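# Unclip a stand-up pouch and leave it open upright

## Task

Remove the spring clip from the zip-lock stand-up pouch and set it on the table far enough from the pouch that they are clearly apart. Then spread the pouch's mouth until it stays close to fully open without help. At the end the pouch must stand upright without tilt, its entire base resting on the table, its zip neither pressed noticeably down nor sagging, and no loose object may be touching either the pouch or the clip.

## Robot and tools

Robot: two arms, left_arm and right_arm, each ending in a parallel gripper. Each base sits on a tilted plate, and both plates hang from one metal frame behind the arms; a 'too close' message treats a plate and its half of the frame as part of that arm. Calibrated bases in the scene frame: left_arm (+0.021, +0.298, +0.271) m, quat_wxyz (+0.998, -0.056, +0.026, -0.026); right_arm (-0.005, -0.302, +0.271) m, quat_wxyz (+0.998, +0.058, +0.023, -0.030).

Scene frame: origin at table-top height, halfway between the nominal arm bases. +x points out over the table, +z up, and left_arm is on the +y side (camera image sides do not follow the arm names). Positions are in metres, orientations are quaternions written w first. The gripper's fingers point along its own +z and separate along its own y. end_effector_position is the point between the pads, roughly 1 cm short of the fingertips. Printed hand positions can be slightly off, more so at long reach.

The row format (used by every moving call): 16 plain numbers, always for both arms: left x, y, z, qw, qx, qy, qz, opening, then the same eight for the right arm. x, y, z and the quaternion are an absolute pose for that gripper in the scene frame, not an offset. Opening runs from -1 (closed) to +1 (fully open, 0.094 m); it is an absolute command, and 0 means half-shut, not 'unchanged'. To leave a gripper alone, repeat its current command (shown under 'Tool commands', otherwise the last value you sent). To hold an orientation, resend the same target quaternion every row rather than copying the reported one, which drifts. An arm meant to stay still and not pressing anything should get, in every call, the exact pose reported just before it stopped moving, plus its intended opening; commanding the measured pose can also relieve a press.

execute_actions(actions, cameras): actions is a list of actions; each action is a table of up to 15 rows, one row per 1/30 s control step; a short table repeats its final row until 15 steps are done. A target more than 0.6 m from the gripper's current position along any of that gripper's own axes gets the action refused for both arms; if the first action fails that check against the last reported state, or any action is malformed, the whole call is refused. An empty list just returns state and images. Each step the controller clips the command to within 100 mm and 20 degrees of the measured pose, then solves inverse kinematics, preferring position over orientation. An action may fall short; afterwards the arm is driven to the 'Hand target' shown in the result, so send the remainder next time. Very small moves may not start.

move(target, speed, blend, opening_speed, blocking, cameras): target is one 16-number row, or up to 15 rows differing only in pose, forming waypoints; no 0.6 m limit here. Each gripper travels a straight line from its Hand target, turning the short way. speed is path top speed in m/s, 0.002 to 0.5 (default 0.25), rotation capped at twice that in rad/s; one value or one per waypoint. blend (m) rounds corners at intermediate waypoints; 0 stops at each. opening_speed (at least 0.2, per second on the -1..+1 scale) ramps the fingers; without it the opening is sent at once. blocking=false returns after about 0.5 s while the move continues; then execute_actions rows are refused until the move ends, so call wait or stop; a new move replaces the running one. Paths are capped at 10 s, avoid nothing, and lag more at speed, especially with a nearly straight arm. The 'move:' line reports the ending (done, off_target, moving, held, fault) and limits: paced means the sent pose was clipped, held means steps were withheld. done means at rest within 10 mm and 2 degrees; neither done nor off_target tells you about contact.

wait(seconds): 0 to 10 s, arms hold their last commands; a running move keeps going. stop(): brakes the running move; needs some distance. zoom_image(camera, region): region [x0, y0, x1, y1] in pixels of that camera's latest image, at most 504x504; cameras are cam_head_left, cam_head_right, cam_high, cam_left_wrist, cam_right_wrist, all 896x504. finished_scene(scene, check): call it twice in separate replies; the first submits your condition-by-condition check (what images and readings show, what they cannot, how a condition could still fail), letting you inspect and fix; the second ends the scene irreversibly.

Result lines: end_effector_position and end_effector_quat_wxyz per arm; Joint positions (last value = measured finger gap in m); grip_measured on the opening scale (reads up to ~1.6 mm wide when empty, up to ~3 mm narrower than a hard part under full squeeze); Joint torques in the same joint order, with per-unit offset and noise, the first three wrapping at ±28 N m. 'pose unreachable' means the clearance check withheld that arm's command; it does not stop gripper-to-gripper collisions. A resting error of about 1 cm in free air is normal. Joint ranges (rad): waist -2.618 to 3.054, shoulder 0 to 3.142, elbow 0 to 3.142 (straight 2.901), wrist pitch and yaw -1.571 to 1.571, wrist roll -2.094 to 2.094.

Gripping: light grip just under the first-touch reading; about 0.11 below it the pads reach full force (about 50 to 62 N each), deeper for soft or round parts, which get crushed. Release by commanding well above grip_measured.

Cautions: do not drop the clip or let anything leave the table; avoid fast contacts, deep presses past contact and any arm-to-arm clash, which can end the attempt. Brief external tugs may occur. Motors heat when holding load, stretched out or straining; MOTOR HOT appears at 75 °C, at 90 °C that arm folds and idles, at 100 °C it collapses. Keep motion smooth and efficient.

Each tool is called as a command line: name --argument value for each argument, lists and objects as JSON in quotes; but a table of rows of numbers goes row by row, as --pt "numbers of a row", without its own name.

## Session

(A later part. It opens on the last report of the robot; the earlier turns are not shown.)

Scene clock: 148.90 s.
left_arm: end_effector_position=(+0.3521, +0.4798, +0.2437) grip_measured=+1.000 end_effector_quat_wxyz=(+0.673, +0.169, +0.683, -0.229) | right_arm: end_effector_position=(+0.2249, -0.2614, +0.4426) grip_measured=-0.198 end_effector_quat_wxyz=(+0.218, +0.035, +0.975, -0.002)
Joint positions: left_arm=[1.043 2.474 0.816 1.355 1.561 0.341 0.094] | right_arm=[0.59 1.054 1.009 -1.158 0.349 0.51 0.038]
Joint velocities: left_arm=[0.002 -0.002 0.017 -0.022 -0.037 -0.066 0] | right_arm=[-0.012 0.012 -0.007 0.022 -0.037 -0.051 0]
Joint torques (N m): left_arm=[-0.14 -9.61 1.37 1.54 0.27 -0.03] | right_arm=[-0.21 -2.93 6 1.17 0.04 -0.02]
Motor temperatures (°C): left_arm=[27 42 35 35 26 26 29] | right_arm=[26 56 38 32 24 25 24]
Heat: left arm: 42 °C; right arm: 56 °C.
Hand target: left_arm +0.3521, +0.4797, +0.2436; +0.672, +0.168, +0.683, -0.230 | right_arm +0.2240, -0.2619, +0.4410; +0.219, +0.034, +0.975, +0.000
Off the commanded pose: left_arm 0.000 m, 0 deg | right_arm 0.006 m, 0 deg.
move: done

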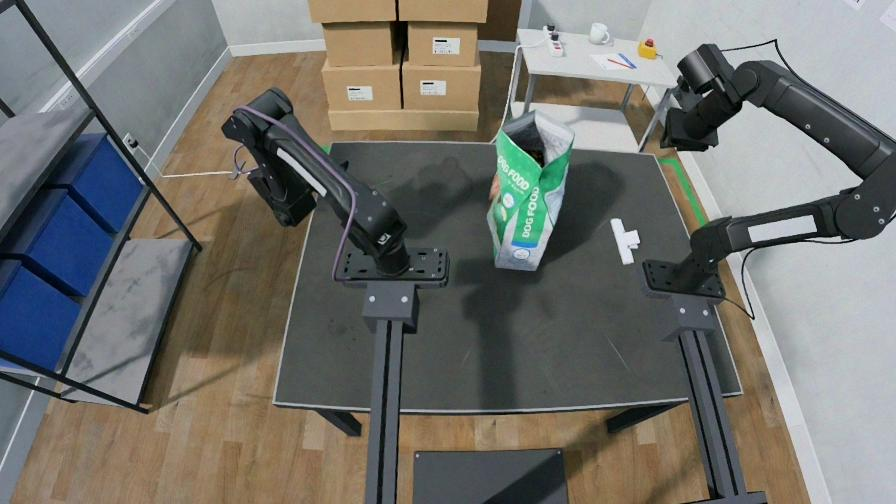

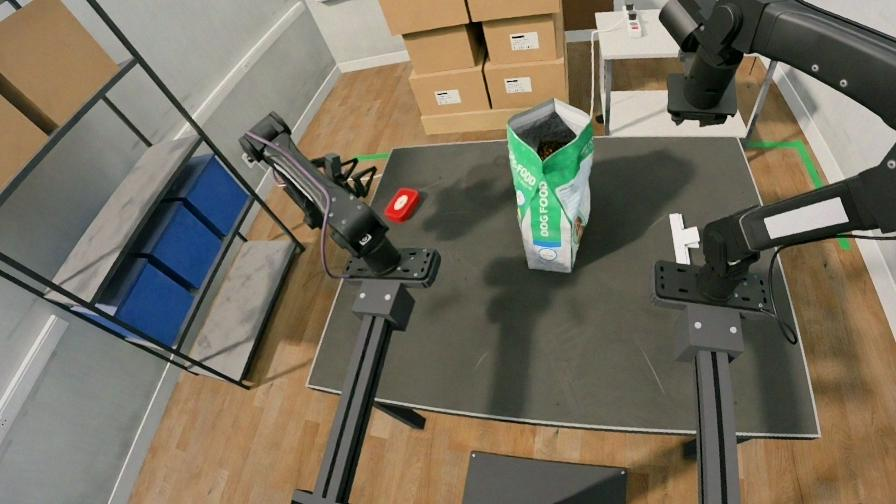

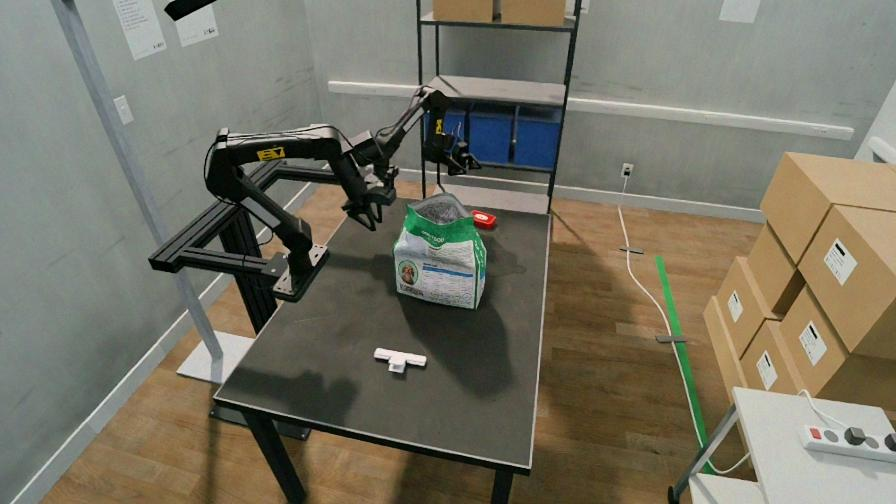

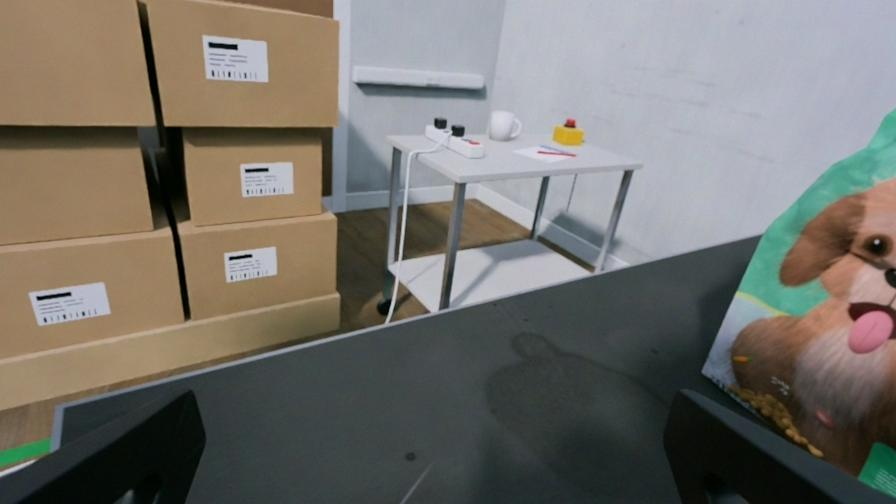

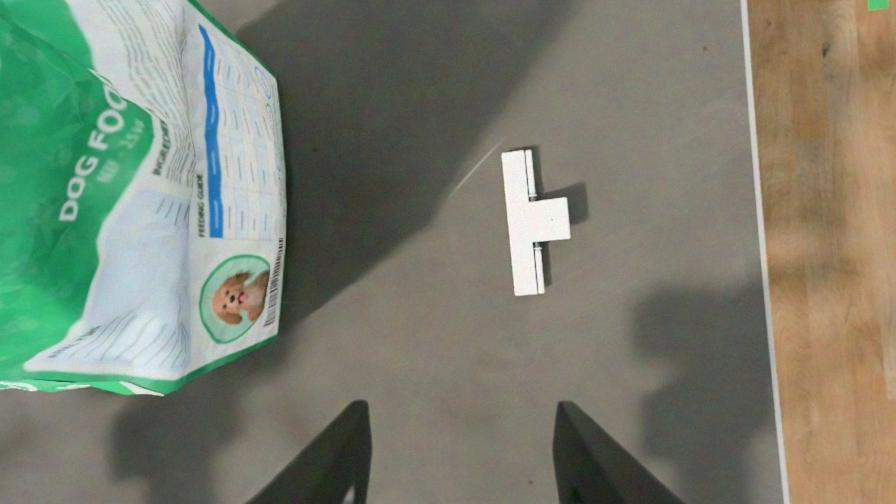

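Great. Done.

finished_scene --scene 1 --check "Clip lies flat, ~25 cm from pouch. Mouth ~17 cm, nearly as wide as long, stayed open after release and stable. Pouch base in original place, upright with side edge vertical. Zip strips run along both lips level, not sagging. Red box ~20 cm away; nothing touches pouch. Could be missed if mouth creeps shut slowly; earlier 3 s wait showed no change."

This call ended nothing. Check each condition that your pictures could not show: look closer or test it, and mend what is not met. Then call finished_scene again.

wait --seconds 3 --cameras '["cam_head_right","cam_high"]'

Scene clock: 152.13 s.
left_arm: end_effector_position=(+0.3521, +0.4798, +0.2437) grip_measured=+1.000 end_effector_quat_wxyz=(+0.673, +0.169, +0.683, -0.229) | right_arm: end_effector_position=(+0.2248, -0.2613, +0.4426) grip_measured=-0.198 end_effector_quat_wxyz=(+0.218, +0.034, +0.975, -0.002)
Joint positions: left_arm=[1.043 2.474 0.816 1.355 1.561 0.341 0.094] | right_arm=[0.59 1.054 1.009 -1.158 0.348 0.509 0.038]
Joint velocities: left_arm=[-0.017 -0.002 -0.012 0.007 -0.037 -0.007 0] | right_arm=[-0.007 -0.007 0.012 -0.037 0.051 0.022 -0.001]
Joint torques (N m): left_arm=[-0.14 -9.58 1.33 1.56 0.26 -0.02] | right_arm=[-0.16 -2.92 6 1.16 0.05 -0.04]
Motor temperatures (°C): left_arm=[27 42 35 35 26 26 29] | right_arm=[26 53 38 32 24 25 24]
Heat: left arm: 42 °C; right arm: 53 °C.
Hand target: left_arm +0.3521, +0.4797, +0.2436; +0.672, +0.168, +0.683, -0.230 | right_arm +0.2240, -0.2619, +0.4410; +0.219, +0.034, +0.975, +0.000
Tool commands: left_gripper/opening=+1.0 right_gripper/opening=-0.2
Off the commanded pose: left_arm 0.000 m, 0 deg | right_arm 0.006 m, 0 deg.
wait: 3.00 s; at rest from the start
Images, in order (width x height): cam_head_right 896x504, cam_high 896x504.

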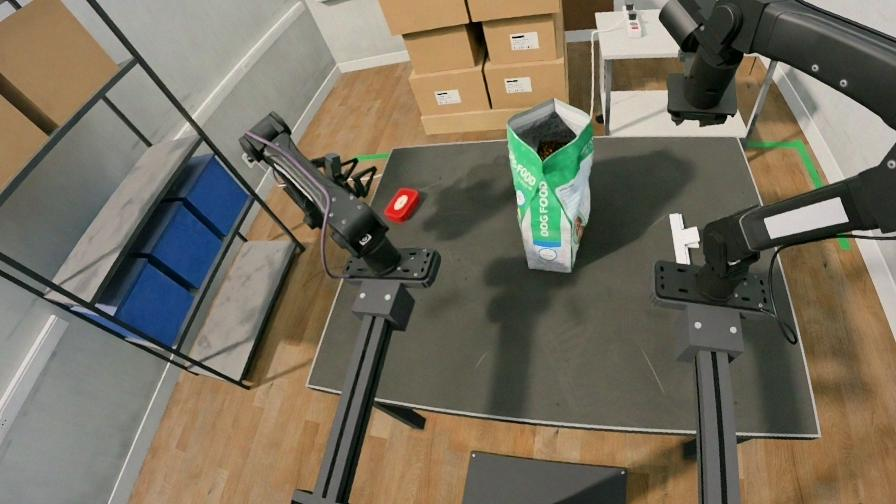

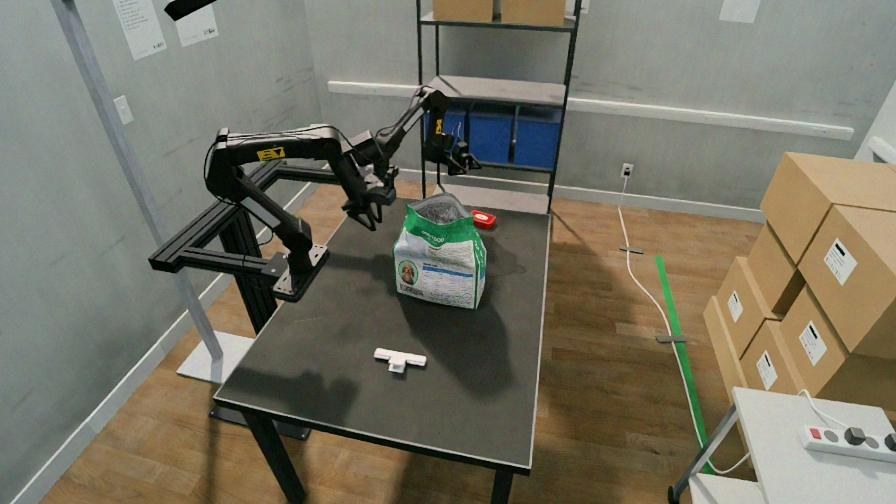

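finished_scene --scene 1 --check "Latest pictures unchanged after 3 s: mouth wide and stable, pouch upright on base, zip level, clip flat and well clear, no object touching."

The scene is finished: the task was done.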